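## Task

Move the yellow tray onto the top of the two-door cabinet beside arm4. The other three trays stay on the top of the two-door cabinet beside arm1. When finished, every tray's contents must still be standing inside that tray.

## Robot and tools

Robots: four i2rt Big YAM arms named arm1, arm2, arm3 and arm4. Each has six revolute joints and a two-finger gripper, and can reach roughly 1.0 m from its joint-1 axis. Fixed feet (base_link) in the scene frame, metres: arm1 x=-3.345 y=-0.219 z=+1.054; arm2 x=-0.664 y=+0.377 z=+0.935; arm3 x=+0.763 y=+2.496 z=+0.873; arm4 x=+0.752 y=-1.722 z=+0.886. Each foot faces its own +x (arm1 is turned about 180 degrees, arm3 about +29, arm4 about -30, arm2 near 0). The arm1 cabinet and the arm4 cabinet are far apart, so a tray likely has to be handed along through arm2 (and possibly others) placing it down between arms.

Frame: one scene frame, origin on the floor, +z up, metres. The 'hand' point sits between the finger pads, about 1 cm behind the tips. Fingers point along the hand's +z; they open and close along its y. Quaternions are written w, x, y, z.

Tool move: every arm key (arm1..arm4) is optional and holds that arm's own part. Inside a part:
- joints: a dict of absolute joint targets by name. joint1_rad (-2.879 to 2.879, base yaw, positive counter-clockwise seen from above, 0 = arm along foot +x); joint2_rad (0 to 3.141, shoulder, 0 = upper arm pointing back roughly flat, larger lifts it up then forward); joint3_rad (0 to 3.019, elbow, 0 = folded, larger opens); joint4_rad (-1.692 to 1.57, hand pitch, positive tips fingers up); joint5_rad (-1.57 to 1.57, hand sideways, positive to the arm's right); joint6_rad (-2.094 to 2.094, roll, positive clockwise viewed from behind the hand); gripper_m (0 to 0.093 m, fingertip gap, absolute). A joint counts as reached within ±0.045, 0.14, 0.09, 0.055, 0.03, 0.035 rad and 0.003 m respectively. Joint moves run at full joint speed unless min_time_s (0.1 to 8 s, per arm) stretches them; fast moves sweep wide and can overshoot about 30 degrees when stretched out.
- target: one list of 7 numbers [x, y, z, qw, qx, qy, qz], an absolute hand pose in the scene frame, same layout as the printed 'hand' line. The hand travels a straight line from its hand_target pose. speed is top linear speed in m/s (0.002 to 0.5, default 0.25); rotation is capped at twice that in rad/s. With target, joints may only contain gripper_m, otherwise the call is refused. Paths in one call finish together and are cut off after 10 s. They ignore obstacles and other arms; the hand may lag, drift or exceed speed, mostly when the arm is nearly straight. Each control step clamps the commanded pose to within 100 mm and 20 degrees of the measured hand.
- cameras: list of names (arm1_cam_wrist..arm4_cam_wrist, cam_arm1..cam_arm4, or 'all'); [] for none. An empty move returns full state of all arms plus all images.

Tool wait: seconds (0 to 10) lets the scene run with no new command; optional cameras as in move.
Tool zoom_image: camera name plus region [x0, y0, x1, y1] in image pixels from top-left, at most 504 by 504, on that camera's most recent image.
Tool finished_scene: scene (1 or 2); ends the scene for good, the goal must then hold with no help. Its result gives the next task.

Results: a 'move' line lists which arms were commanded; arms marked 'as last shown' got nothing and read 'not commanded', other lines repeated from before. hand is the measured pose, hand_target the pose at the currently held joint targets. Joint velocities are rad/s (gripper m/s) in joint_positions order; 'within noise' means the arm is still. Torques are in arm-joint order, include offsets and noise, and numbers 3 and 4 wrap at ±28 N m. Status words: done (within 1 cm and 2 degrees), off_target (resting short, maybe still pushing), time_out (a joint could not finish; it keeps pushing toward the target shown under on_its_own), not_followed or 'joint command not followed'/'pose unreachable' (a safety check blocked the arm; gripper commands still run; a blocked target is dropped or retried). After a refused call or a stop, the rest of that reply's move, wait and finished_scene calls do not run. Printed hand positions grow less accurate at long reach. Gripper readings in free air are up to 0.003 m too wide; on a rigid part the reading is about 0.005 m under to 0.002 m over its width. Commanding 0.005 m below the width gives a full-force grip (about 50 to 64 N per pad); just below gives a light grip.

Cameras: wrist cameras view the fingertips; cam_arm1..cam_arm4 are fixed views near each arm. Calibrations carry small errors, so cross-check positions.

Avoid: two robots pressing hard on each other (ends the scene), including gripping another arm's fingers; hard hits on fixed or heavy things; dropping trays or their contents, knocking anything off the work area or onto the floor; releasing a moving part. Loose objects may be nudged at random. Arms keep pushing on contact. Holding loads or stretched poses heats motors; MOTOR HOT warns at 85 °C and at 100 °C the arm goes limp for 30 to 60 s, after which keys marked limit_stop_at_motor_heat need resending. The simulation keeps running while you think, holding the last command.

Each tool is called after "Emit:" as name(argument=value, ...) on one line, values as JSON.

## Session

Emit:
move()

Scene clock: 0.00 s.
Joint torques (N m): no reading
Motor temperatures (°C): arm1=[31 27 31 29 29 34 29] | arm2=[34 30 27 32 28 28 29] | arm3=[30 33 30 30 28 32 30] | arm4=[32 27 31 29 27 29 28]
Heat: arm1: hottest joint6_rad 34 °C; arm2: hottest joint1_rad 34 °C; arm3: hottest joint2_rad 33 °C; arm4: hottest joint1_rad 32 °C.
Joint velocities: within noise
arm1.joint_positions: joint1_rad=-0.483 joint2_rad=+0.611 joint3_rad=+1.352 joint4_rad=-1.563 joint5_rad=-0.101 joint6_rad=-0.249 gripper_m=+0.09396
arm1.joint_status: not commanded
arm1.hand: x=-3.5359 y=-0.1519 z=+1.5343 quat_wxyz=(+0.071, -0.928, +0.057, +0.361) (m; scene frame)
arm1.hand_target: x=-3.5353 y=-0.1521 z=+1.5452 quat_wxyz=(+0.075, -0.923, +0.056, +0.372) (m; scene frame)
arm1.hand_status: not commanded
arm2.joint_positions: joint1_rad=+0.276 joint2_rad=+0.604 joint3_rad=+1.429 joint4_rad=-1.155 joint5_rad=+0.102 joint6_rad=-0.663 gripper_m=+0.09396
arm2.joint_status: not commanded
arm2.hand: x=-0.9121 y=+0.3505 z=+1.5341 quat_wxyz=(-0.180, +0.757, +0.306, -0.548) (m; scene frame)
arm2.hand_target: x=-0.9083 y=+0.3511 z=+1.5435 quat_wxyz=(-0.181, +0.752, +0.303, -0.557) (m; scene frame)
arm2.hand_status: not commanded
arm3.joint_positions: joint1_rad=-0.181 joint2_rad=+0.624 joint3_rad=+1.365 joint4_rad=-1.296 joint5_rad=+0.077 joint6_rad=-0.729 gripper_m=+0.09396
arm3.joint_status: not commanded
arm3.hand: x=+1.0043 y=+2.5662 z=+1.4050 quat_wxyz=(-0.466, +0.426, -0.765, +0.132) (m; scene frame)
arm3.hand_target: x=+1.0021 y=+2.5656 z=+1.4152 quat_wxyz=(-0.475, +0.422, -0.760, +0.134) (m; scene frame)
arm3.hand_status: not commanded
arm4.joint_positions: joint1_rad=-0.152 joint2_rad=+0.644 joint3_rad=+1.428 joint4_rad=-1.488 joint5_rad=-0.198 joint6_rad=-0.128 gripper_m=+0.09396
arm4.joint_status: not commanded
arm4.hand: x=+0.9420 y=-1.8320 z=+1.4093 quat_wxyz=(-0.419, -0.205, -0.881, +0.081) (m; scene frame)
arm4.hand_target: x=+0.9408 y=-1.8310 z=+1.4214 quat_wxyz=(-0.431, -0.202, -0.875, +0.087) (m; scene frame)
arm4.hand_status: not commanded
pictures: arm1_cam_wrist, arm2_cam_wrist, arm3_cam_wrist, arm4_cam_wrist, cam_arm1, cam_arm2, cam_arm3, cam_arm4

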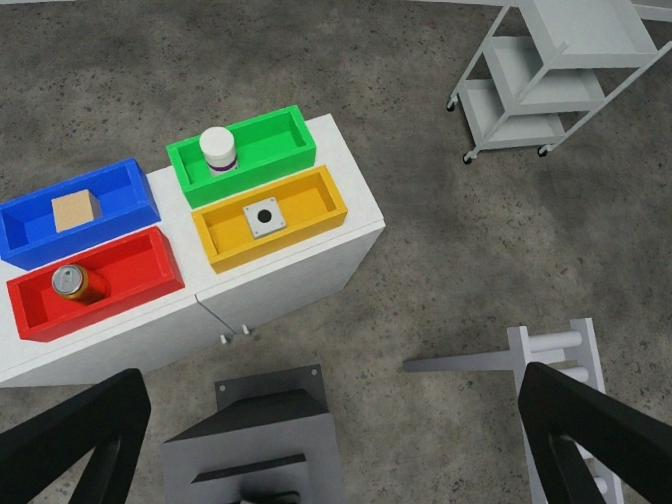

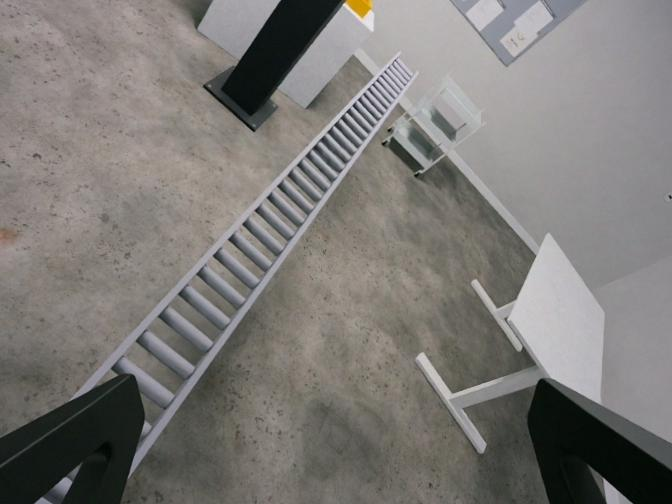

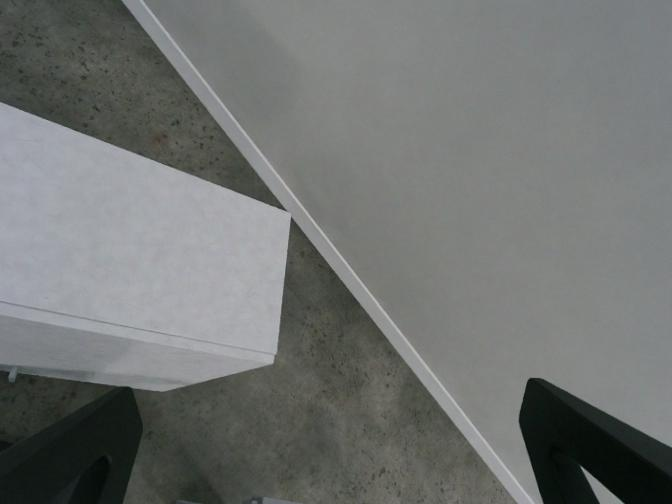

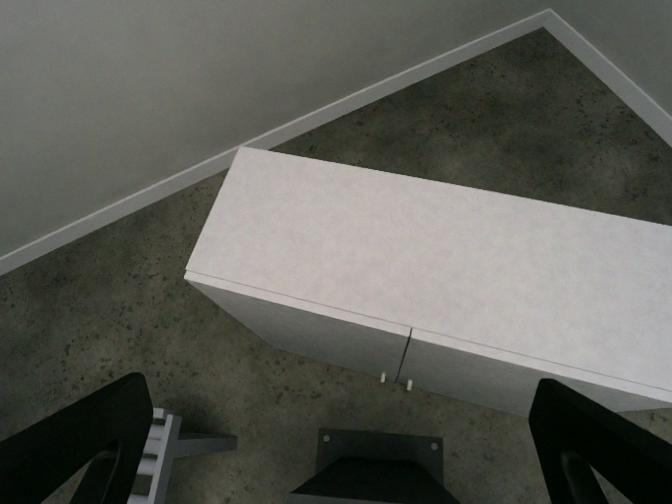

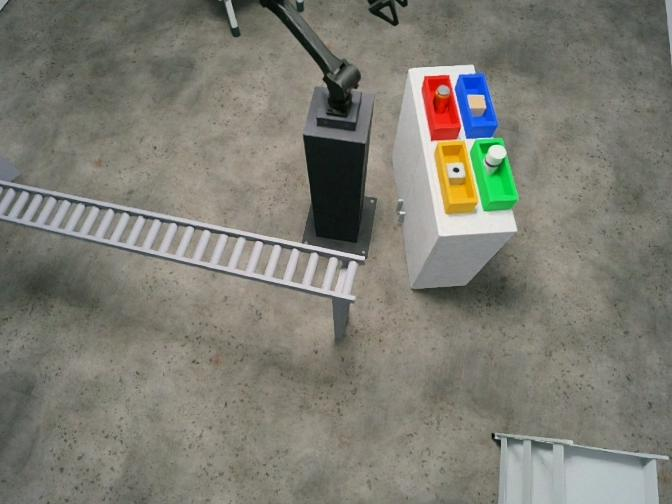

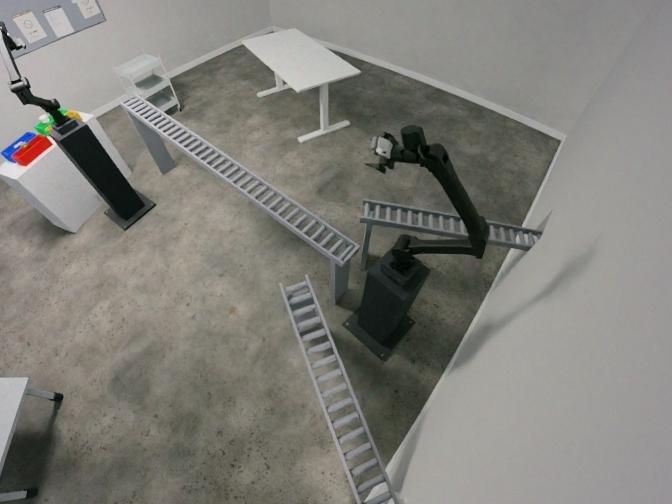

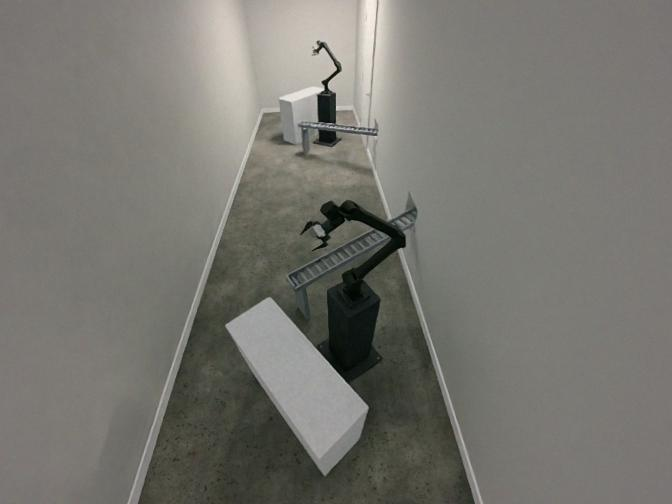

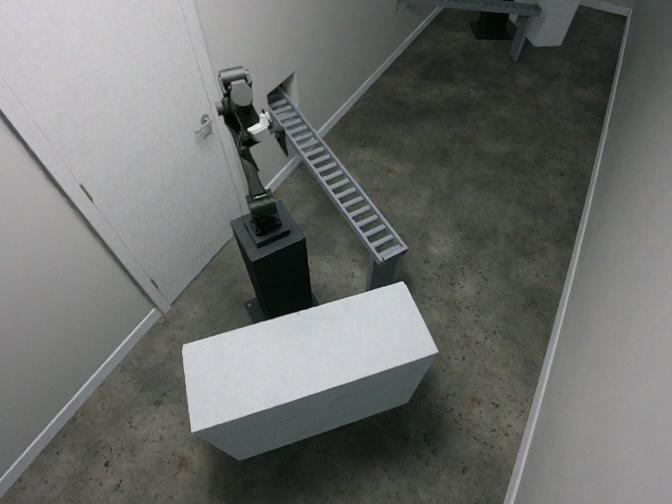

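Emit:
zoom_image(camera="cam_arm1", region=[290, 60, 530, 310])

Emit:
zoom_image(camera="arm1_cam_wrist", region=[130, 90, 410, 300])

Emit:
zoom_image(camera="cam_arm2", region=[270, 130, 560, 400])

Emit:
zoom_image(camera="cam_arm4", region=[180, 50, 450, 320])

Emit:
zoom_image(camera="cam_arm2", region=[0, 30, 360, 300])

Scaled by 2.016 from the camera's image (finer frame: 960x720).

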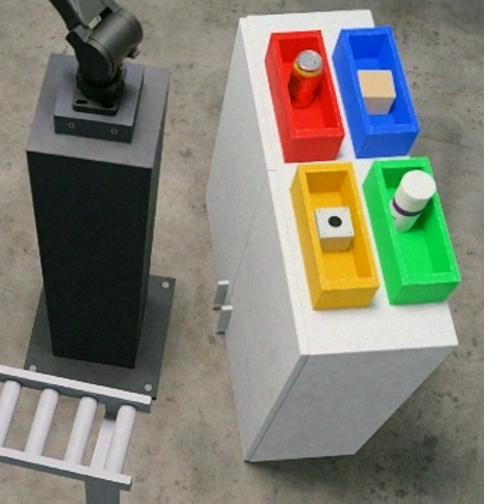

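Scaled by 1.800 from the camera's image (finer frame: 960x720).

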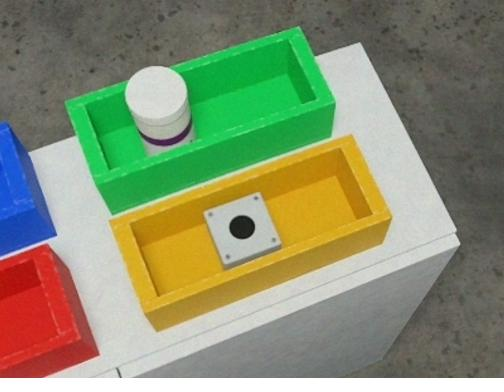

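Scaled by 1.738 from the camera's image (finer frame: 960x720).

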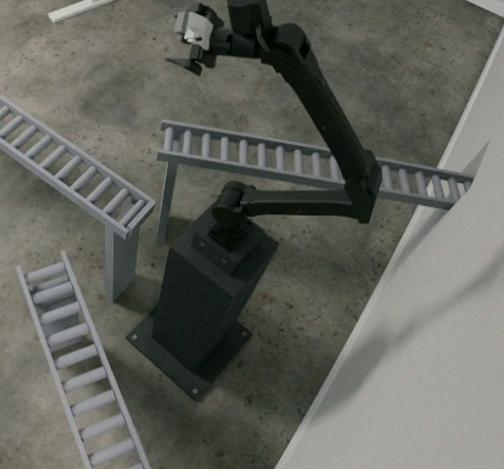

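Scaled by 1.867 from the camera's image (finer frame: 960x720).

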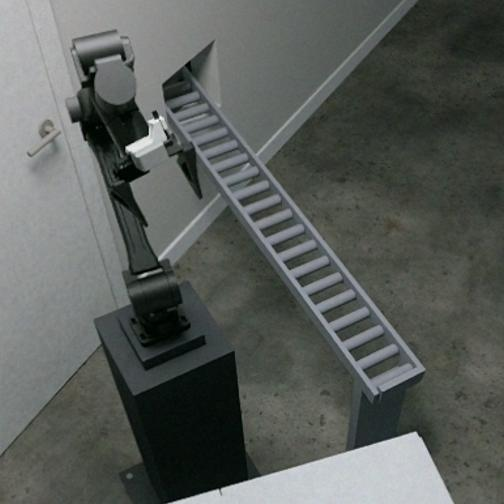

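Scaled by 1.400 from the camera's image (finer frame: 960x720).

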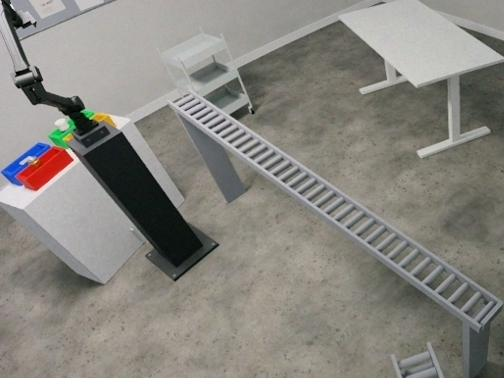

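Emit:
move(arm1={"target":[-3.818,-0.101,1.06,0,0.7986,-0.6018,0],"speed":0.4,"joints":{"gripper_m":0.07}}, arm2={"target":[-1.0,0.05,1.2,0,0.966,0.259,0],"speed":0.4,"joints":{"gripper_m":0.07}}, cameras=["arm1_cam_wrist","cam_arm1","arm2_cam_wrist"])

Scene clock: 79.40 s.
Joint torques (N m): arm1=[-0.62 -12.81 10.41 0.25 -0.14 0.19] | arm2=[-0.21 -11.63 15.9 -0.18 -0.2 0.08] | arm3=[0.56 1.61 8.65 2.06 0 0.07] | arm4=[0.5 1.73 9.21 1.85 -0.11 -0.11]
Motor temperatures (°C): arm1=[30 28 35 29 28 33 28] | arm2=[33 30 36 32 28 28 28] | arm3=[30 32 37 29 27 32 29] | arm4=[31 27 41 29 26 29 28]
Heat: arm1: hottest joint3_rad 35 °C; arm2: hottest joint3_rad 36 °C; arm3: hottest joint3_rad 37 °C; arm4: hottest joint3_rad 41 °C.
move: arm1 off_target; arm2 off_target
Joint velocities: within noise
arm1.joint_positions: joint1_rad=-0.310 joint2_rad=+1.806 joint3_rad=+1.134 joint4_rad=-0.926 joint5_rad=+0.008 joint6_rad=+1.033 gripper_m=+0.07007
arm1.joint_status: all done
arm1.hand: x=-3.7998 y=-0.1071 z=+1.0511 quat_wxyz=(+0.007, -0.805, +0.593, -0.012)
arm1.hand_target: x=-3.8174 y=-0.1011 z=+1.0603 quat_wxyz=(+0.000, -0.799, +0.602, +0.000)
arm1.hand_status: off_target (0.021 m and 2.0 deg from the pose sent, 0.554 m and 78.2 deg at the start)
arm2.joint_positions: joint1_rad=+0.872 joint2_rad=+1.530 joint3_rad=+1.511 joint4_rad=-1.568 joint5_rad=+0.009 joint6_rad=+0.243 gripper_m=+0.07013
arm2.joint_status: all done
arm2.hand: x=-0.9922 y=+0.0621 z=+1.1871 quat_wxyz=(-0.008, +0.965, +0.261, +0.011)
arm2.hand_target: x=-0.9996 y=+0.0506 z=+1.1998 quat_wxyz=(+0.000, +0.966, +0.259, +0.000)
arm2.hand_status: off_target (0.019 m and 1.6 deg from the pose sent, 0.458 m and 71.7 deg at the start)
arm3, arm4: as last shown
pictures: arm1_cam_wrist, arm2_cam_wrist, cam_arm1
arm1_cam_wrist: T_world_to_cam=[[0.95604, 0.2897, 0.04535, 3.61514], [0.24204, -0.86696, 0.43567, 0.40705], [0.16553, -0.40554, -0.89897, 1.62046]] pos_world=[-3.82298, -0.03725, 1.11546]
arm2_cam_wrist: T_world_to_cam=[[-0.51238, 0.85876, -0.00132, -0.55861], [0.77067, 0.4605, 0.44047, 0.25251], [0.37886, 0.22468, -0.89777, 1.51803]] pos_world=[-1.05595, 0.02237, 1.25088]

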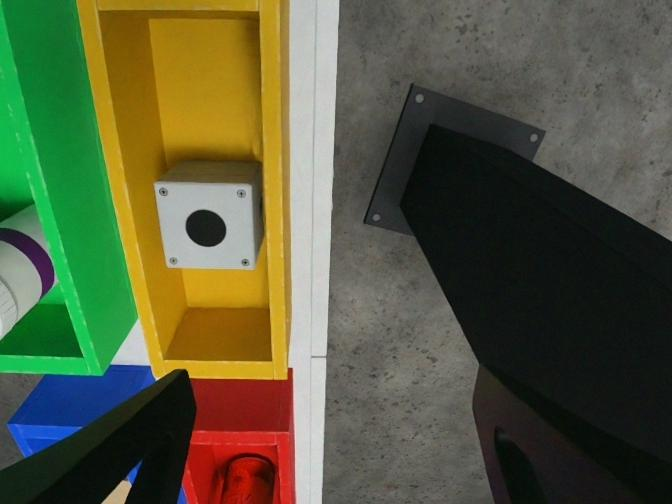

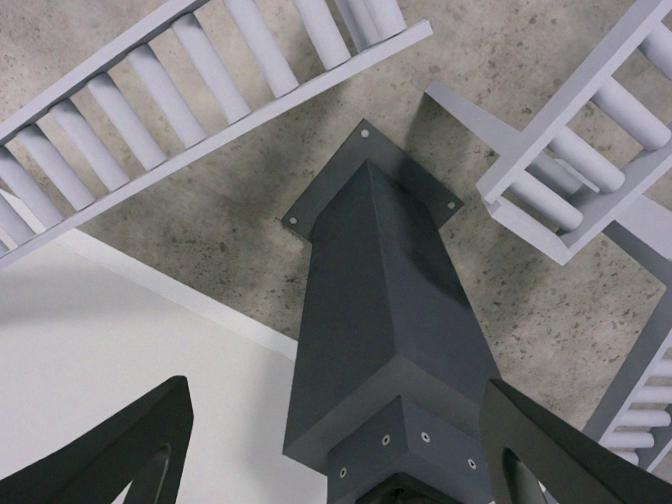

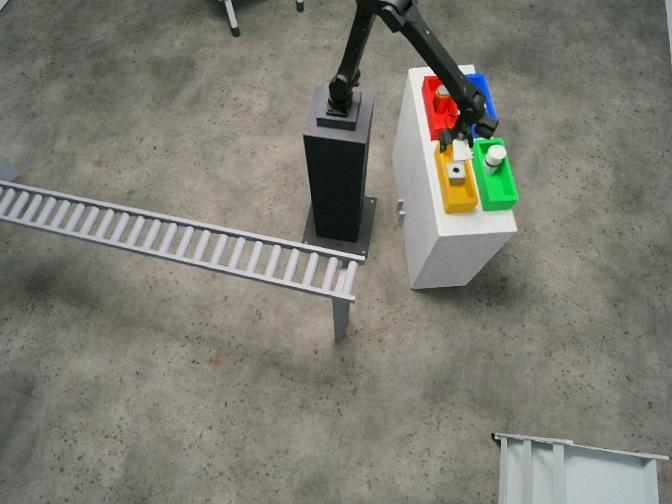

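Emit:
move(arm1={"target":[-3.850,-0.087,0.965,0,0.796,-0.6053,0],"speed":0.2}, cameras=["arm1_cam_wrist","cam_arm1"])

Emit:
zoom_image(camera="cam_arm1", region=[380, 60, 530, 220])

Scene clock: 104.03 s.
Joint torques (N m): arm1=[-0.73 -15.27 8.96 0.75 -0.14 0.15] | arm2=[-0.15 -11.58 15.88 -0.21 -0.19 0.08] | arm3=[0.5 1.49 8.64 1.98 0.01 0.08] | arm4=[0.44 1.26 9.29 2 -0.11 -0.1]
Motor temperatures (°C): arm1=[30 28 37 28 28 32 28] | arm2=[33 30 47 32 28 28 28] | arm3=[30 32 37 29 27 31 29] | arm4=[31 27 42 29 26 28 28]
Heat: arm1: hottest joint3_rad 37 °C; arm2: hottest joint3_rad 47 °C; arm3: hottest joint3_rad 37 °C; arm4: hottest joint3_rad 42 °C.
move: arm1 off_target
Joint velocities: within noise
arm1.joint_positions: joint1_rad=-0.320 joint2_rad=+2.044 joint3_rad=+1.205 joint4_rad=-0.772 joint5_rad=+0.008 joint6_rad=+1.033 gripper_m=+0.07007
arm1.joint_status: not commanded
arm1.hand: x=-3.8296 y=-0.0954 z=+0.9585 quat_wxyz=(+0.009, -0.802, +0.597, -0.019)
arm1.hand_target: x=-3.8493 y=-0.0871 z=+0.9656 quat_wxyz=(+0.000, -0.796, +0.605, +0.000)
arm1.hand_status: off_target (0.023 m and 2.7 deg from the pose sent, 0.102 m and 2.4 deg at the start)
arm2, arm3, arm4: as last shown
arm1_cam_wrist: T_world_to_cam=[[0.95827, 0.28014, 0.05688, 3.64086], [0.22753, -0.86795, 0.44146, 0.40357], [0.17304, -0.4101, -0.89547, 1.5719]] pos_world=[-3.85276, -0.02504, 1.02234]

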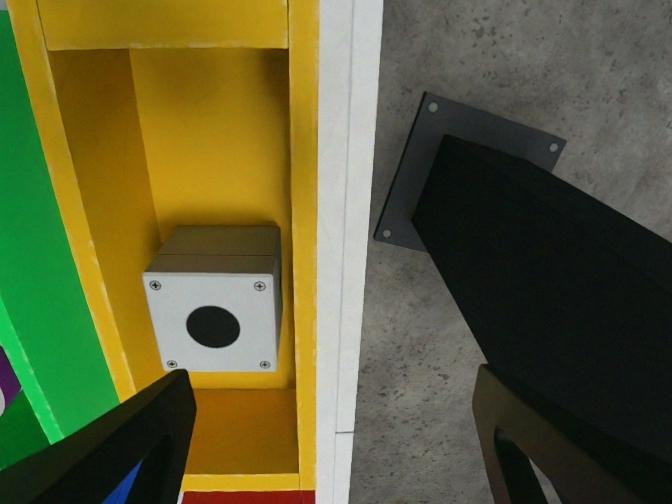

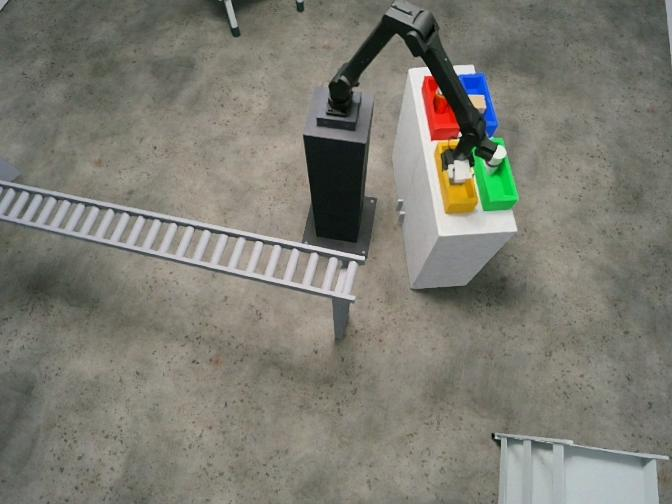

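Scaled by 3.150 from the camera's image (finer frame: 960x720).

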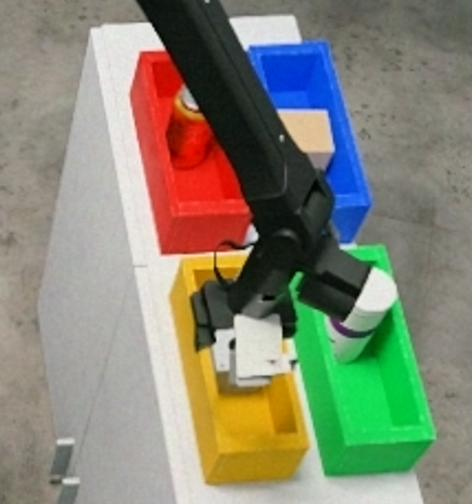

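Emit:
move(arm1={"target":[-3.8557,-0.080,0.86,0,0.796,-0.6053,0],"speed":0.12}, arm2={"joints":{"joint2_rad":0.8,"joint3_rad":1.4},"min_time_s":2}, cameras=["arm1_cam_wrist","cam_arm1"])

Emit:
zoom_image(camera="cam_arm1", region=[400, 110, 510, 220])

Scene clock: 125.43 s.
Joint torques (N m): arm1=[-0.79 -16.26 7.31 0.79 -0.13 0.03] | arm2=[-0.21 -0.44 9.24 1.1 -0.19 0.06] | arm3=[0.67 1.49 8.68 2.03 0 0.07] | arm4=[1.14 1.67 9.35 1.88 -0.12 -0.05]
Motor temperatures (°C): arm1=[30 29 36 28 28 32 28] | arm2=[33 30 50 32 28 28 27] | arm3=[30 32 38 29 27 31 29] | arm4=[31 27 42 29 26 28 28]
Heat: arm1: hottest joint3_rad 36 °C; arm2: hottest joint3_rad 50 °C; arm3: hottest joint3_rad 38 °C; arm4: hottest joint3_rad 42 °C.
move: arm1 off_target; arm2 done
Joint velocities: within noise
arm1.joint_positions: joint1_rad=-0.330 joint2_rad=+2.270 joint3_rad=+1.255 joint4_rad=-0.588 joint5_rad=+0.008 joint6_rad=+1.033 gripper_m=+0.07007
arm1.joint_status: not commanded
arm1.hand: x=-3.8385 y=-0.0882 z=+0.8578 quat_wxyz=(+0.008, -0.799, +0.601, -0.015)
arm1.hand_target: x=-3.8551 y=-0.0800 z=+0.8604 quat_wxyz=(+0.000, -0.796, +0.605, +0.000)
arm1.hand_status: off_target (0.019 m and 2.0 deg from the pose sent, 0.103 m and 2.6 deg at the start)
arm2.joint_positions: joint1_rad=+0.872 joint2_rad=+0.799 joint3_rad=+1.414 joint4_rad=-1.568 joint5_rad=+0.009 joint6_rad=+0.243 gripper_m=+0.07013
arm2.joint_status: all done
arm2.hand: x=-0.8584 y=+0.1941 z=+1.3999 quat_wxyz=(+0.144, +0.922, +0.247, -0.262)
arm2.hand_target: x=-0.8560 y=+0.1935 z=+1.3922 quat_wxyz=(+0.142, +0.925, +0.246, -0.250)
arm2.hand_status: not commanded
arm3, arm4: as last shown
arm1_cam_wrist: T_world_to_cam=[[0.96152, 0.27007, 0.05033, 3.6704], [0.22173, -0.87111, 0.43818, 0.43664], [0.16218, -0.41016, -0.89748, 1.44619]] pos_world=[-3.86055, -0.01772, 0.92185]

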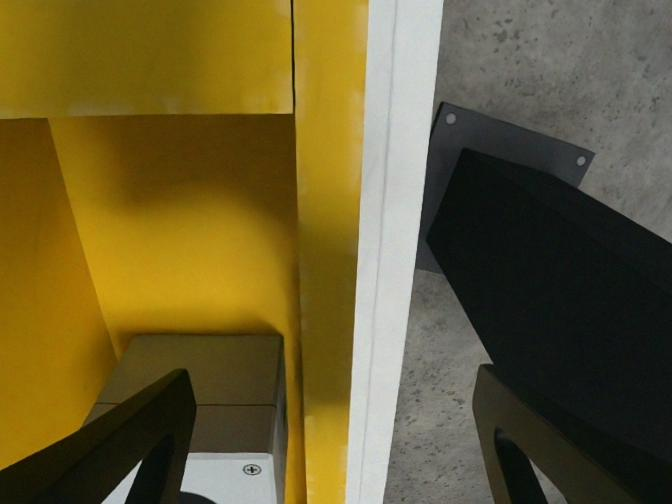

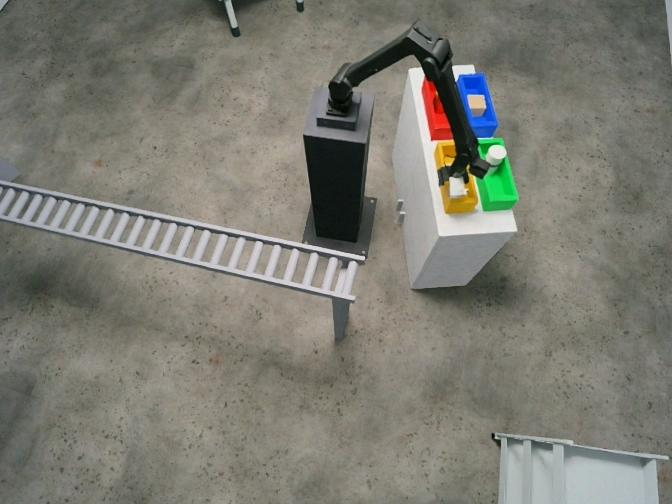

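Scaled by 4.582 from the camera's image (finer frame: 960x720).

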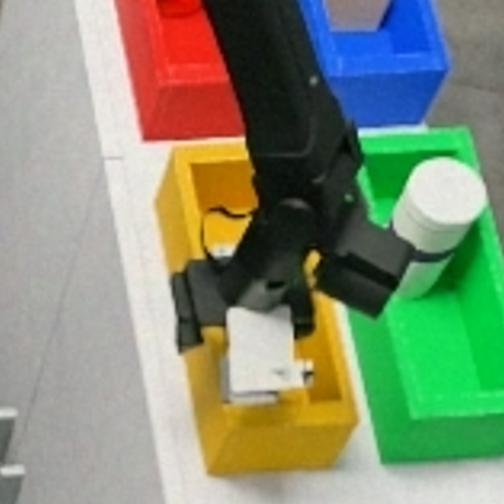

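Emit:
move(arm1={"target":[-3.8557,-0.079,0.845,0,0.796,-0.6053,0],"speed":0.1})

Emit:
move(arm1={"joints":{"gripper_m":0.003}}, cameras=["arm1_cam_wrist"])

Scene clock: 135.10 s.
Joint torques (N m): arm1=[-0.79 -16.21 7.25 0.79 -0.13 0] | arm2=[-0.21 -0.44 9.24 1.1 -0.2 0.06] | arm3=[0.5 1.67 8.62 2.03 0 0.07] | arm4=[1.38 1.67 9.32 1.96 -0.09 -0.14]
Motor temperatures (°C): arm1=[30 29 36 28 28 32 28] | arm2=[33 30 45 32 28 28 27] | arm3=[30 32 38 29 27 31 29] | arm4=[31 27 43 29 26 28 28]
Heat: arm1: hottest joint3_rad 36 °C; arm2: hottest joint3_rad 45 °C; arm3: hottest joint3_rad 38 °C; arm4: hottest joint3_rad 43 °C.
move: arm1 off_target
Joint velocities: within noise
arm1.joint_positions: joint1_rad=-0.332 joint2_rad=+2.301 joint3_rad=+1.263 joint4_rad=-0.564 joint5_rad=+0.008 joint6_rad=+1.033 gripper_m=+0.07007
arm1.joint_status: not commanded
arm1.hand: x=-3.8387 y=-0.0875 z=+0.8441 quat_wxyz=(+0.007, -0.798, +0.602, -0.015)
arm1.hand_target: x=-3.8553 y=-0.0791 z=+0.8456 quat_wxyz=(+0.000, -0.796, +0.605, +0.000)
arm1.hand_status: off_target (0.019 m and 1.9 deg from the pose sent, 0.023 m and 2.0 deg at the start)
arm2, arm3, arm4: as last shown
pictures: none

Scene clock: 135.87 s.
Joint torques (N m): arm1=[-0.79 -16.21 6.98 0.66 0.07 -0.01] | arm2=[-0.21 -0.44 9.22 1.11 -0.19 0.06] | arm3=[0.44 1.61 8.61 2 0.01 0.08] | arm4=[0.21 1.73 9.24 1.63 -0.12 -0.16]
Motor temperatures (°C): arm1=[30 29 36 28 28 32 28] | arm2=[33 30 45 32 28 28 27] | arm3=[30 32 38 29 27 31 29] | arm4=[31 27 43 29 26 28 28]
Heat: arm1: hottest joint3_rad 36 °C; arm2: hottest joint3_rad 45 °C; arm3: hottest joint3_rad 38 °C; arm4: hottest joint3_rad 43 °C.
move: arm1 off_target
Joint velocities: within noise
arm1.joint_positions: joint1_rad=-0.332 joint2_rad=+2.301 joint3_rad=+1.267 joint4_rad=-0.560 joint5_rad=+0.003 joint6_rad=+1.035 gripper_m=+0.01064
arm1.joint_status: gripper_m off_target (ended at +0.01067, target +0.00300)
arm1.hand: x=-3.8418 y=-0.0871 z=+0.8448 quat_wxyz=(+0.004, -0.798, +0.603, -0.012)
arm1.hand_target: x=-3.8553 y=-0.0789 z=+0.8457 quat_wxyz=(+0.000, -0.796, +0.605, +0.000)
arm1.hand_status: not commanded
arm2, arm3, arm4: as last shown
arm1_cam_wrist: T_world_to_cam=[[0.96293, 0.26673, 0.04035, 3.68744], [0.22286, -0.87082, 0.43818, 0.44834], [0.15202, -0.41294, -0.89798, 1.39659]] pos_world=[-3.86295, -0.01642, 0.90886]

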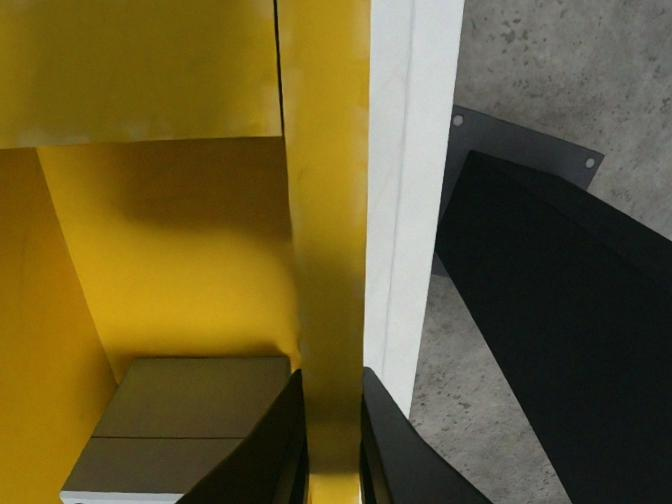

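Emit:
move(arm1={"target":[-3.853,-0.08,0.96,0,0.798,-0.603,0],"speed":0.1})

Emit:
move(arm1={"target":[-3.80,-0.03,1.09,0,0.798,-0.603,0],"speed":0.15}, cameras=["arm1_cam_wrist","cam_arm1"])

Emit:
zoom_image(camera="cam_arm1", region=[380, 90, 540, 250])

Scene clock: 144.10 s.
Joint torques (N m): arm1=[-0.67 -20.84 6.2 0.16 -0.24 -0.05] | arm2=[-0.32 -0.44 9.21 1.13 -0.2 0.07] | arm3=[0.56 1.38 8.61 2.04 0.01 0.08] | arm4=[0.85 0.73 9.06 1.76 -0.14 -0.14]
Motor temperatures (°C): arm1=[30 30 36 28 28 32 28] | arm2=[33 30 43 32 28 28 27] | arm3=[30 32 38 29 27 31 29] | arm4=[31 27 43 29 26 28 28]
Heat: arm1: hottest joint3_rad 36 °C; arm2: hottest joint3_rad 43 °C; arm3: hottest joint3_rad 38 °C; arm4: hottest joint3_rad 43 °C.
move: arm1 off_target
Joint velocities: within noise
arm1.joint_positions: joint1_rad=-0.332 joint2_rad=+2.120 joint3_rad=+1.252 joint4_rad=-0.751 joint5_rad=+0.011 joint6_rad=+1.034 gripper_m=+0.01064
arm1.joint_status: not commanded
arm1.hand: x=-3.8396 y=-0.0862 z=+0.9326 quat_wxyz=(+0.012, -0.798, +0.602, -0.022)
arm1.hand_target: x=-3.8527 y=-0.0800 z=+0.9595 quat_wxyz=(+0.000, -0.798, +0.603, +0.000)
arm1.hand_status: off_target (0.031 m and 2.9 deg from the pose sent, 0.116 m and 1.5 deg at the start)
arm2, arm3, arm4: as last shown
pictures: none

Scene clock: 145.87 s.
Joint torques (N m): arm1=[-0.56 -18.32 8.36 0.13 -0.48 -0.18] | arm2=[-0.26 -0.44 9.24 1.13 -0.19 0.06] | arm3=[0.38 1.55 8.65 1.96 0.01 0.07] | arm4=[0.44 2.02 9.13 1.7 -0.09 -0.08]
Motor temperatures (°C): arm1=[30 30 36 28 28 32 28] | arm2=[33 30 42 32 28 28 27] | arm3=[30 32 38 29 27 31 29] | arm4=[31 27 43 29 26 28 28]
Heat: arm1: hottest joint3_rad 36 °C; arm2: hottest joint3_rad 42 °C; arm3: hottest joint3_rad 38 °C; arm4: hottest joint3_rad 43 °C.
move: arm1 off_target
Joint velocities: within noise
arm1.joint_positions: joint1_rad=-0.459 joint2_rad=+1.828 joint3_rad=+1.205 joint4_rad=-1.002 joint5_rad=+0.017 joint6_rad=+0.924 gripper_m=+0.01064
arm1.joint_status: not commanded
arm1.hand: x=-3.7892 y=-0.0346 z=+1.0625 quat_wxyz=(+0.013, -0.793, +0.608, -0.025)
arm1.hand_target: x=-3.7994 y=-0.0301 z=+1.0895 quat_wxyz=(+0.000, -0.798, +0.603, +0.000)
arm1.hand_status: off_target (0.030 m and 3.4 deg from the pose sent, 0.172 m and 2.9 deg at the start)
arm2, arm3, arm4: as last shown
arm1_cam_wrist: T_world_to_cam=[[0.965, 0.25228, 0.07164, 3.58817], [0.1954, -0.87387, 0.44517, 0.27535], [0.17491, -0.41559, -0.89258, 1.68676]] pos_world=[-3.81141, 0.0364, 1.12592]

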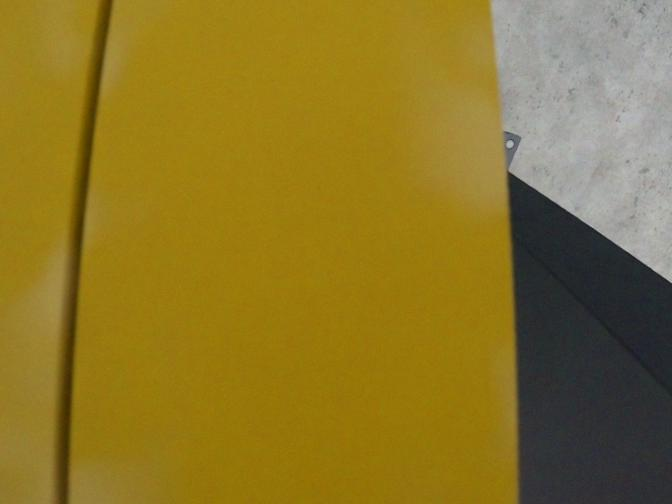

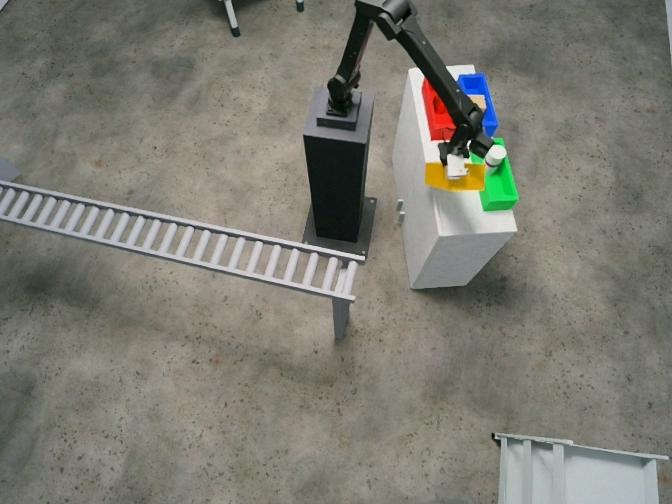

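Scaled by 3.150 from the camera's image (finer frame: 960x720).

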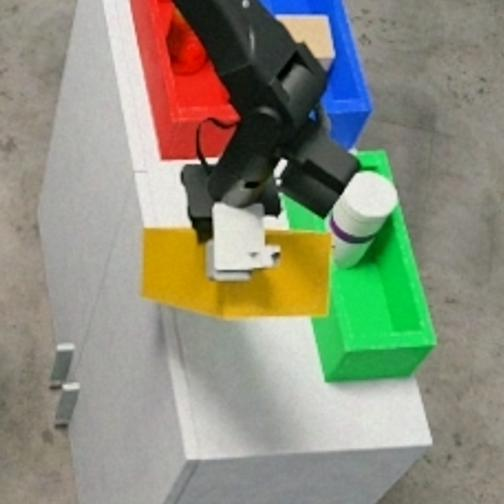

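Emit:
move(arm1={"target":[-3.853,-0.08,0.98,0,0.798,-0.603,0],"speed":0.1})

Emit:
move(arm1={"target":[-3.853,-0.08,0.90,0,0.798,-0.603,0],"speed":0.06}, cameras=["arm1_cam_wrist","cam_arm1"])

Emit:
zoom_image(camera="cam_arm1", region=[400, 100, 520, 220])

Scene clock: 155.63 s.
Joint torques (N m): arm1=[0.97 -12.75 9.13 1.1 -0.01 0.31] | arm2=[-0.26 -0.38 9.22 1.14 -0.19 0.07] | arm3=[0.38 1.67 8.62 1.99 0 0.07] | arm4=[0.79 1.08 9.03 1.95 -0.14 -0.14]
Motor temperatures (°C): arm1=[30 30 36 28 28 32 29] | arm2=[33 30 41 32 28 28 27] | arm3=[30 32 38 29 27 31 29] | arm4=[31 27 43 29 26 28 28]
Heat: arm1: hottest joint3_rad 36 °C; arm2: hottest joint3_rad 41 °C; arm3: hottest joint3_rad 38 °C; arm4: hottest joint3_rad 43 °C.
move: arm1 off_target
Joint velocities: within noise
arm1.joint_positions: joint1_rad=-0.353 joint2_rad=+1.997 joint3_rad=+1.228 joint4_rad=-0.820 joint5_rad=+0.004 joint6_rad=+1.002 gripper_m=+0.01064
arm1.joint_status: not commanded
arm1.hand: x=-3.8351 y=-0.0770 z=+0.9876 quat_wxyz=(+0.003, -0.801, +0.598, -0.009)
arm1.hand_target: x=-3.8523 y=-0.0803 z=+0.9805 quat_wxyz=(+0.000, -0.798, +0.603, +0.000)
arm1.hand_status: off_target (0.020 m and 1.3 deg from the pose sent, 0.114 m and 3.3 deg at the start)
arm2: as last shown
arm3.joint_positions: joint1_rad=-0.181 joint2_rad=+0.624 joint3_rad=+1.365 joint4_rad=-1.296 joint5_rad=+0.077 joint6_rad=-0.729 gripper_m=+0.09396
arm3.joint_status: not commanded
arm3.hand: x=+1.0043 y=+2.5662 z=+1.4050 quat_wxyz=(-0.466, +0.426, -0.765, +0.132)
arm3.hand_target: x=+1.0021 y=+2.5656 z=+1.4152 quat_wxyz=(-0.475, +0.422, -0.760, +0.134)
arm3.hand_status: not commanded
arm4.joint_positions: joint1_rad=-0.152 joint2_rad=+0.644 joint3_rad=+1.428 joint4_rad=-1.488 joint5_rad=-0.198 joint6_rad=-0.128 gripper_m=+0.09396
arm4.joint_status: not commanded
arm4.hand: x=+0.9420 y=-1.8320 z=+1.4093 quat_wxyz=(-0.419, -0.205, -0.881, +0.081)
arm4.hand_target: x=+0.9408 y=-1.8310 z=+1.4214 quat_wxyz=(-0.431, -0.202, -0.875, +0.087)
arm4.hand_status: not commanded
pictures: none

Scene clock: 157.57 s.
Joint torques (N m): arm1=[0.85 -15.44 7.12 0.62 0.13 0.05] | arm2=[-0.21 -0.5 9.21 1.11 -0.19 0.06] | arm3=[0.38 1.67 8.66 2.02 0.01 0.08] | arm4=[0.32 1.79 9.14 1.72 -0.12 -0.1]
Motor temperatures (°C): arm1=[30 30 35 28 28 32 29] | arm2=[33 30 40 32 28 28 27] | arm3=[30 32 38 29 27 31 29] | arm4=[31 27 43 29 26 28 28]
Heat: arm1: hottest joint3_rad 35 °C; arm2: hottest joint3_rad 40 °C; arm3: hottest joint3_rad 38 °C; arm4: hottest joint3_rad 43 °C.
move: arm1 off_target
Joint velocities: within noise
arm1.joint_positions: joint1_rad=-0.353 joint2_rad=+2.175 joint3_rad=+1.240 joint4_rad=-0.647 joint5_rad=+0.001 joint6_rad=+1.025 gripper_m=+0.01064
arm1.joint_status: not commanded
arm1.hand: x=-3.8415 y=-0.0762 z=+0.9018 quat_wxyz=(+0.000, -0.795, +0.607, -0.007)
arm1.hand_target: x=-3.8527 y=-0.0801 z=+0.9001 quat_wxyz=(+0.000, -0.798, +0.603, +0.000)
arm1.hand_status: off_target (0.012 m and 1.0 deg from the pose sent, 0.089 m and 1.3 deg at the start)
arm2, arm3, arm4: as last shown
arm1_cam_wrist: T_world_to_cam=[[0.9662, 0.25621, 0.0285, 3.70445], [0.2189, -0.87381, 0.43422, 0.421], [0.13616, -0.4133, -0.90036, 1.39352]] pos_world=[-3.86114, -0.0053, 0.96628]

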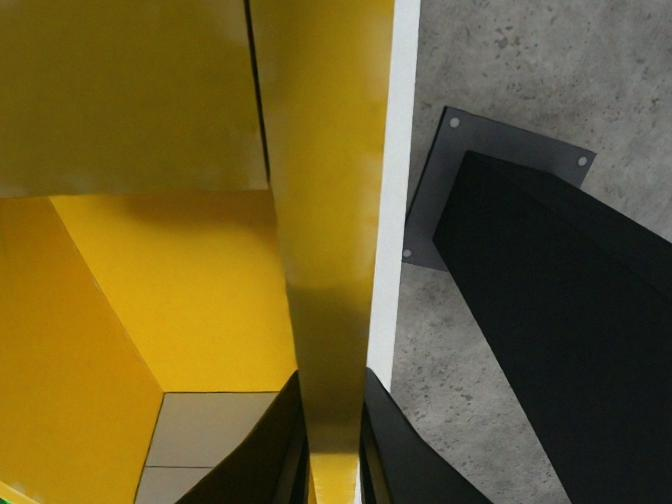

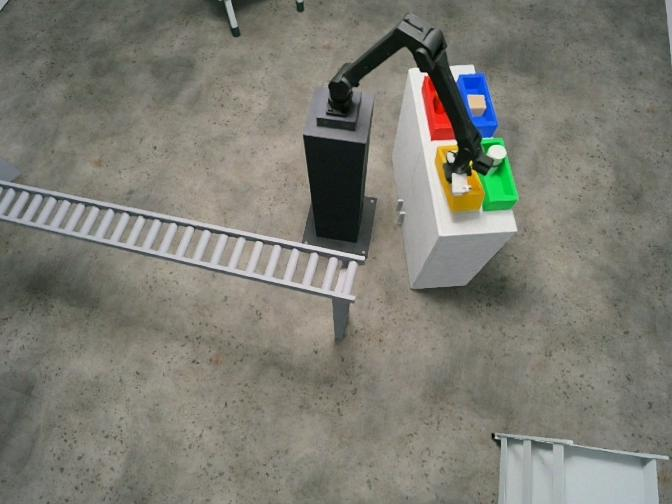

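Scaled by 4.200 from the camera's image (finer frame: 960x720).

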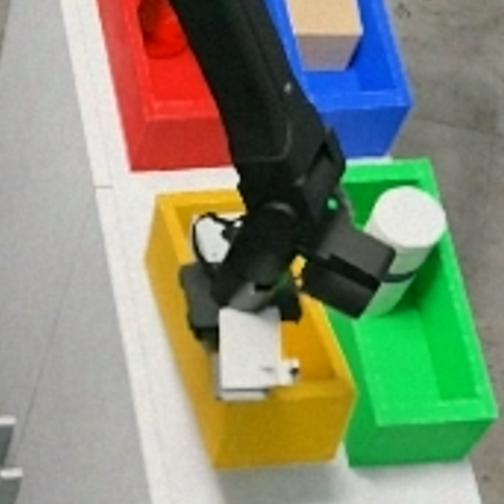

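Emit:
move(arm1={"target":[-3.853,-0.079,0.845,0,0.798,-0.603,0],"speed":0.05})

Emit:
move(arm1={"joints":{"gripper_m":0.055}})

Emit:
move(arm1={"target":[-3.853,-0.079,0.95,0,0.798,-0.603,0],"speed":0.12}, cameras=["arm1_cam_wrist"])

Scene clock: 167.87 s.
Joint torques (N m): arm1=[0.67 -15.85 6.99 0.75 0.14 0.01] | arm2=[-0.26 -0.44 9.24 1.13 -0.19 0.07] | arm3=[0.5 1.61 8.68 2.03 0.01 0.08] | arm4=[0.91 1.49 9.2 1.98 -0.11 -0.14]
Motor temperatures (°C): arm1=[30 30 35 28 28 32 29] | arm2=[33 30 39 31 28 28 27] | arm3=[30 32 38 29 27 31 29] | arm4=[31 27 43 29 26 28 28]
Heat: arm1: hottest joint3_rad 35 °C; arm2: hottest joint3_rad 39 °C; arm3: hottest joint3_rad 38 °C; arm4: hottest joint3_rad 43 °C.
move: arm1 off_target
Joint velocities: within noise
arm1.joint_positions: joint1_rad=-0.353 joint2_rad=+2.294 joint3_rad=+1.258 joint4_rad=-0.556 joint5_rad=+0.000 joint6_rad=+1.026 gripper_m=+0.01064
arm1.joint_status: not commanded
arm1.hand: x=-3.8372 y=-0.0780 z=+0.8463 quat_wxyz=(+0.002, -0.794, +0.607, -0.012)
arm1.hand_target: x=-3.8527 y=-0.0793 z=+0.8455 quat_wxyz=(+0.000, -0.798, +0.603, +0.000)
arm1.hand_status: off_target (0.016 m and 1.5 deg from the pose sent, 0.058 m and 1.0 deg at the start)
arm2, arm3, arm4: as last shown
pictures: none

Scene clock: 168.57 s.
Joint torques (N m): arm1=[0.32 -15.91 6.98 0.75 0.11 0.01] | arm2=[-0.21 -0.5 9.22 1.11 -0.19 0.06] | arm3=[0.5 1.49 8.64 1.96 0.01 0.07] | arm4=[0.97 1.49 9.17 1.88 -0.11 -0.13]
Motor temperatures (°C): arm1=[30 30 35 28 28 32 29] | arm2=[33 30 39 31 28 28 27] | arm3=[30 32 38 29 27 31 29] | arm4=[31 27 43 29 26 28 28]
Heat: arm1: hottest joint3_rad 35 °C; arm2: hottest joint3_rad 39 °C; arm3: hottest joint3_rad 38 °C; arm4: hottest joint3_rad 43 °C.
move: arm1 done
Joint velocities: within noise
arm1.joint_positions: joint1_rad=-0.348 joint2_rad=+2.296 joint3_rad=+1.258 joint4_rad=-0.556 joint5_rad=+0.001 joint6_rad=+1.026 gripper_m=+0.05488
arm1.joint_status: all done
arm1.hand: x=-3.8375 y=-0.0802 z=+0.8458 quat_wxyz=(+0.003, -0.796, +0.605, -0.012)
arm1.hand_target: x=-3.8526 y=-0.0791 z=+0.8454 quat_wxyz=(+0.000, -0.798, +0.603, +0.000)
arm1.hand_status: not commanded
arm2.joint_positions: joint1_rad=+0.872 joint2_rad=+0.799 joint3_rad=+1.414 joint4_rad=-1.568 joint5_rad=+0.009 joint6_rad=+0.243 gripper_m=+0.07013
arm2.joint_status: not commanded
arm2.hand: x=-0.8584 y=+0.1941 z=+1.3999 quat_wxyz=(+0.144, +0.922, +0.247, -0.262)
arm2.hand_target: x=-0.8560 y=+0.1935 z=+1.3922 quat_wxyz=(+0.142, +0.925, +0.246, -0.250)
arm2.hand_status: not commanded
arm3, arm4: as last shown
pictures: none

Scene clock: 170.17 s.
Joint torques (N m): arm1=[0.44 -18.2 5.97 0.24 0.11 0.02] | arm2=[-0.32 -0.32 9.24 1.11 -0.19 0.06] | arm3=[0.62 1.79 8.65 2.06 0.01 0.08] | arm4=[0.62 2.14 9.13 1.8 -0.1 -0.15]
Motor temperatures (°C): arm1=[30 30 35 28 28 32 29] | arm2=[33 30 39 31 28 28 27] | arm3=[30 32 38 29 27 31 29] | arm4=[31 27 43 29 26 28 28]
Heat: arm1: hottest joint3_rad 35 °C; arm2: hottest joint3_rad 39 °C; arm3: hottest joint3_rad 38 °C; arm4: hottest joint3_rad 43 °C.
move: arm1 off_target
Joint velocities: within noise
arm1.joint_positions: joint1_rad=-0.348 joint2_rad=+2.109 joint3_rad=+1.258 joint4_rad=-0.733 joint5_rad=+0.002 joint6_rad=+1.026 gripper_m=+0.05496
arm1.joint_status: not commanded
arm1.hand: x=-3.8478 y=-0.0768 z=+0.9393 quat_wxyz=(+0.001, -0.796, +0.605, -0.007)
arm1.hand_target: x=-3.8528 y=-0.0789 z=+0.9498 quat_wxyz=(+0.000, -0.798, +0.603, +0.000)
arm1.hand_status: off_target (0.012 m and 0.9 deg from the pose sent, 0.105 m and 1.5 deg at the start)
arm2, arm3, arm4: as last shown
arm1_cam_wrist: T_world_to_cam=[[0.96514, 0.25995, 0.03059, 3.70376], [0.22138, -0.87305, 0.43448, 0.41489], [0.13965, -0.41256, -0.90016, 1.44121]] pos_world=[-3.86775, -0.00601, 1.00378]

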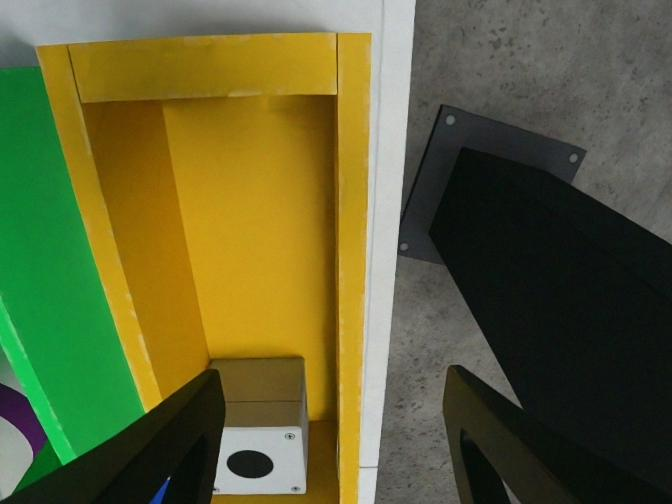

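Emit:
move(arm1={"target":[-3.829,-0.155,0.97,0,0.796,-0.6053,0],"speed":0.15}, cameras=["arm1_cam_wrist"])

Scene clock: 174.63 s.
Joint torques (N m): arm1=[-0.21 -16.97 5.16 0.79 0.11 0.21] | arm2=[-0.26 -0.38 9.22 1.13 -0.19 0.06] | arm3=[0.56 1.55 8.68 1.99 0.01 0.08] | arm4=[0.56 1.49 9.28 1.84 -0.16 -0.1]
Motor temperatures (°C): arm1=[30 30 35 28 28 32 29] | arm2=[33 30 39 31 28 28 27] | arm3=[30 32 39 29 27 31 29] | arm4=[31 27 43 29 26 28 28]
Heat: arm1: hottest joint3_rad 35 °C; arm2: hottest joint3_rad 39 °C; arm3: hottest joint3_rad 39 °C; arm4: hottest joint3_rad 43 °C.
move: arm1 done
Joint velocities: within noise
arm1.joint_positions: joint1_rad=-0.202 joint2_rad=+2.005 joint3_rad=+1.139 joint4_rad=-0.731 joint5_rad=+0.002 joint6_rad=+1.154 gripper_m=+0.05496
arm1.joint_status: not commanded
arm1.hand: x=-3.8248 y=-0.1563 z=+0.9611 quat_wxyz=(+0.005, -0.801, +0.598, -0.012)
arm1.hand_target: x=-3.8291 y=-0.1551 z=+0.9700 quat_wxyz=(+0.000, -0.796, +0.605, +0.000)
arm1.hand_status: done (0.010 m and 1.8 deg from the pose sent, 0.086 m and 0.9 deg at the start)
arm2, arm3, arm4: as last shown
arm1_cam_wrist: T_world_to_cam=[[0.95985, 0.27732, 0.04216, 3.67302], [0.23186, -0.86896, 0.4372, 0.369], [0.15788, -0.40987, -0.89838, 1.4932]] pos_world=[-3.84687, -0.08593, 1.02526]

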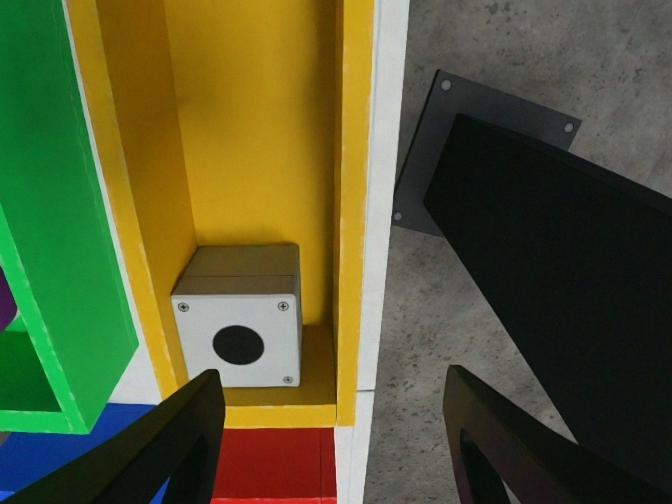

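Emit:
move(arm1={"target":[-3.838,-0.166,0.93,0,0.796,-0.6053,0],"speed":0.12,"joints":{"gripper_m":0.032}}, cameras=["arm1_cam_wrist"])

Scene clock: 185.90 s.
Joint torques (N m): arm1=[0.15 -14.92 6.5 0.81 0.1 0.21] | arm2=[-0.21 -0.5 9.24 1.11 -0.19 0.06] | arm3=[0.38 1.67 8.66 2.02 0 0.07] | arm4=[0.91 1.85 9.26 1.65 -0.16 -0.08]
Motor temperatures (°C): arm1=[30 31 35 28 28 32 28] | arm2=[33 30 38 31 28 28 27] | arm3=[30 32 39 29 27 31 29] | arm4=[31 27 44 29 26 28 28]
Heat: arm1: hottest joint3_rad 35 °C; arm2: hottest joint3_rad 38 °C; arm3: hottest joint3_rad 39 °C; arm4: hottest joint3_rad 44 °C.
move: arm1 done
Joint velocities: within noise
arm1.joint_positions: joint1_rad=-0.184 joint2_rad=+2.074 joint3_rad=+1.139 joint4_rad=-0.657 joint5_rad=+0.002 joint6_rad=+1.178 gripper_m=+0.03207
arm1.joint_status: all done
arm1.hand: x=-3.8278 y=-0.1648 z=+0.9287 quat_wxyz=(+0.004, -0.799, +0.601, -0.010)
arm1.hand_target: x=-3.8380 y=-0.1660 z=+0.9302 quat_wxyz=(+0.000, -0.796, +0.605, +0.000)
arm1.hand_status: done (0.010 m and 1.4 deg from the pose sent, 0.035 m and 1.8 deg at the start)
arm2, arm3, arm4: as last shown
arm1_cam_wrist: T_world_to_cam=[[0.96183, 0.27103, 0.03765, 3.69035], [0.22846, -0.87114, 0.43465, 0.36543], [0.1506, -0.40946, -0.89981, 1.43468]] pos_world=[-3.84906, -0.09442, 0.99317]

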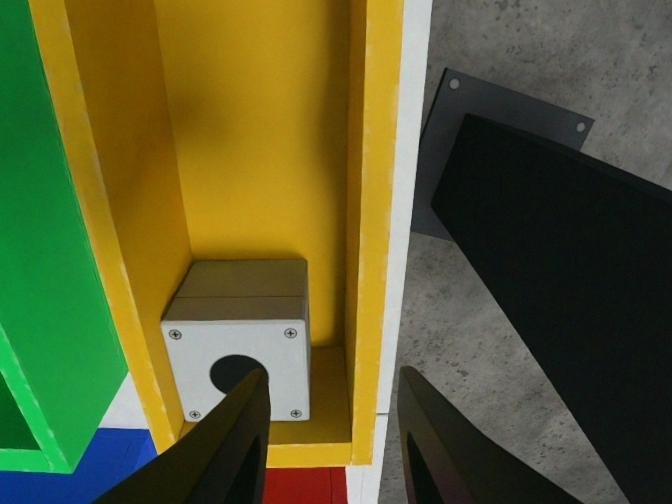

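Emit:
move(arm1={"target":[-3.823,-0.162,0.868,0,0.798,-0.603,0],"speed":0.1}, cameras=["arm1_cam_wrist"])

Scene clock: 196.70 s.
Joint torques (N m): arm1=[-0.73 -14.97 4.15 0.83 0.11 -0.02] | arm2=[-0.26 -0.44 9.22 1.13 -0.2 0.06] | arm3=[0.5 1.61 8.65 1.99 0.01 0.08] | arm4=[1.38 1.73 9.26 1.7 -0.08 -0.17]
Motor temperatures (°C): arm1=[30 31 35 28 28 32 28] | arm2=[33 30 37 31 28 28 27] | arm3=[30 32 39 29 27 31 29] | arm4=[31 27 44 29 26 28 28]
Heat: arm1: hottest joint3_rad 35 °C; arm2: hottest joint3_rad 37 °C; arm3: hottest joint3_rad 39 °C; arm4: hottest joint3_rad 44 °C.
move: arm1 done
Joint velocities: within noise
arm1.joint_positions: joint1_rad=-0.184 joint2_rad=+2.190 joint3_rad=+1.127 joint4_rad=-0.507 joint5_rad=+0.002 joint6_rad=+1.178 gripper_m=+0.03207
arm1.joint_status: not commanded
arm1.hand: x=-3.8247 y=-0.1655 z=+0.8721 quat_wxyz=(-0.002, -0.799, +0.601, -0.001)
arm1.hand_target: x=-3.8230 y=-0.1620 z=+0.8681 quat_wxyz=(+0.000, -0.798, +0.603, +0.000)
arm1.hand_status: done (0.006 m and 0.3 deg from the pose sent, 0.061 m and 1.2 deg at the start)
arm2, arm3, arm4: as last shown
arm1_cam_wrist: T_world_to_cam=[[0.96246, 0.2708, 0.01822, 3.70906], [0.2373, -0.87218, 0.42777, 0.42842], [0.13173, -0.40739, -0.9037, 1.31453]] pos_world=[-3.84467, -0.09522, 0.9371]

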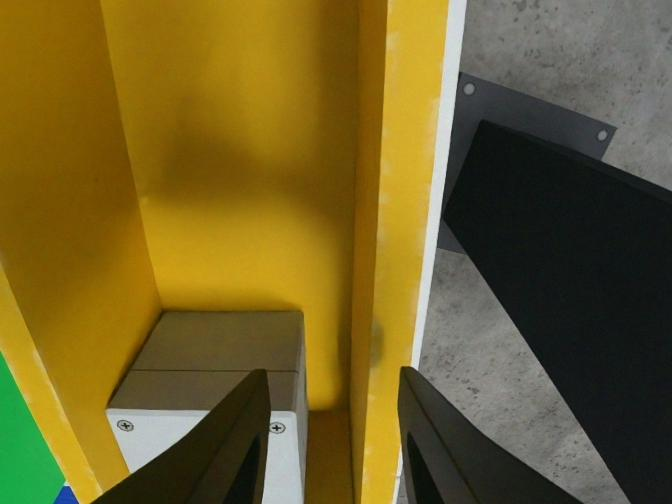

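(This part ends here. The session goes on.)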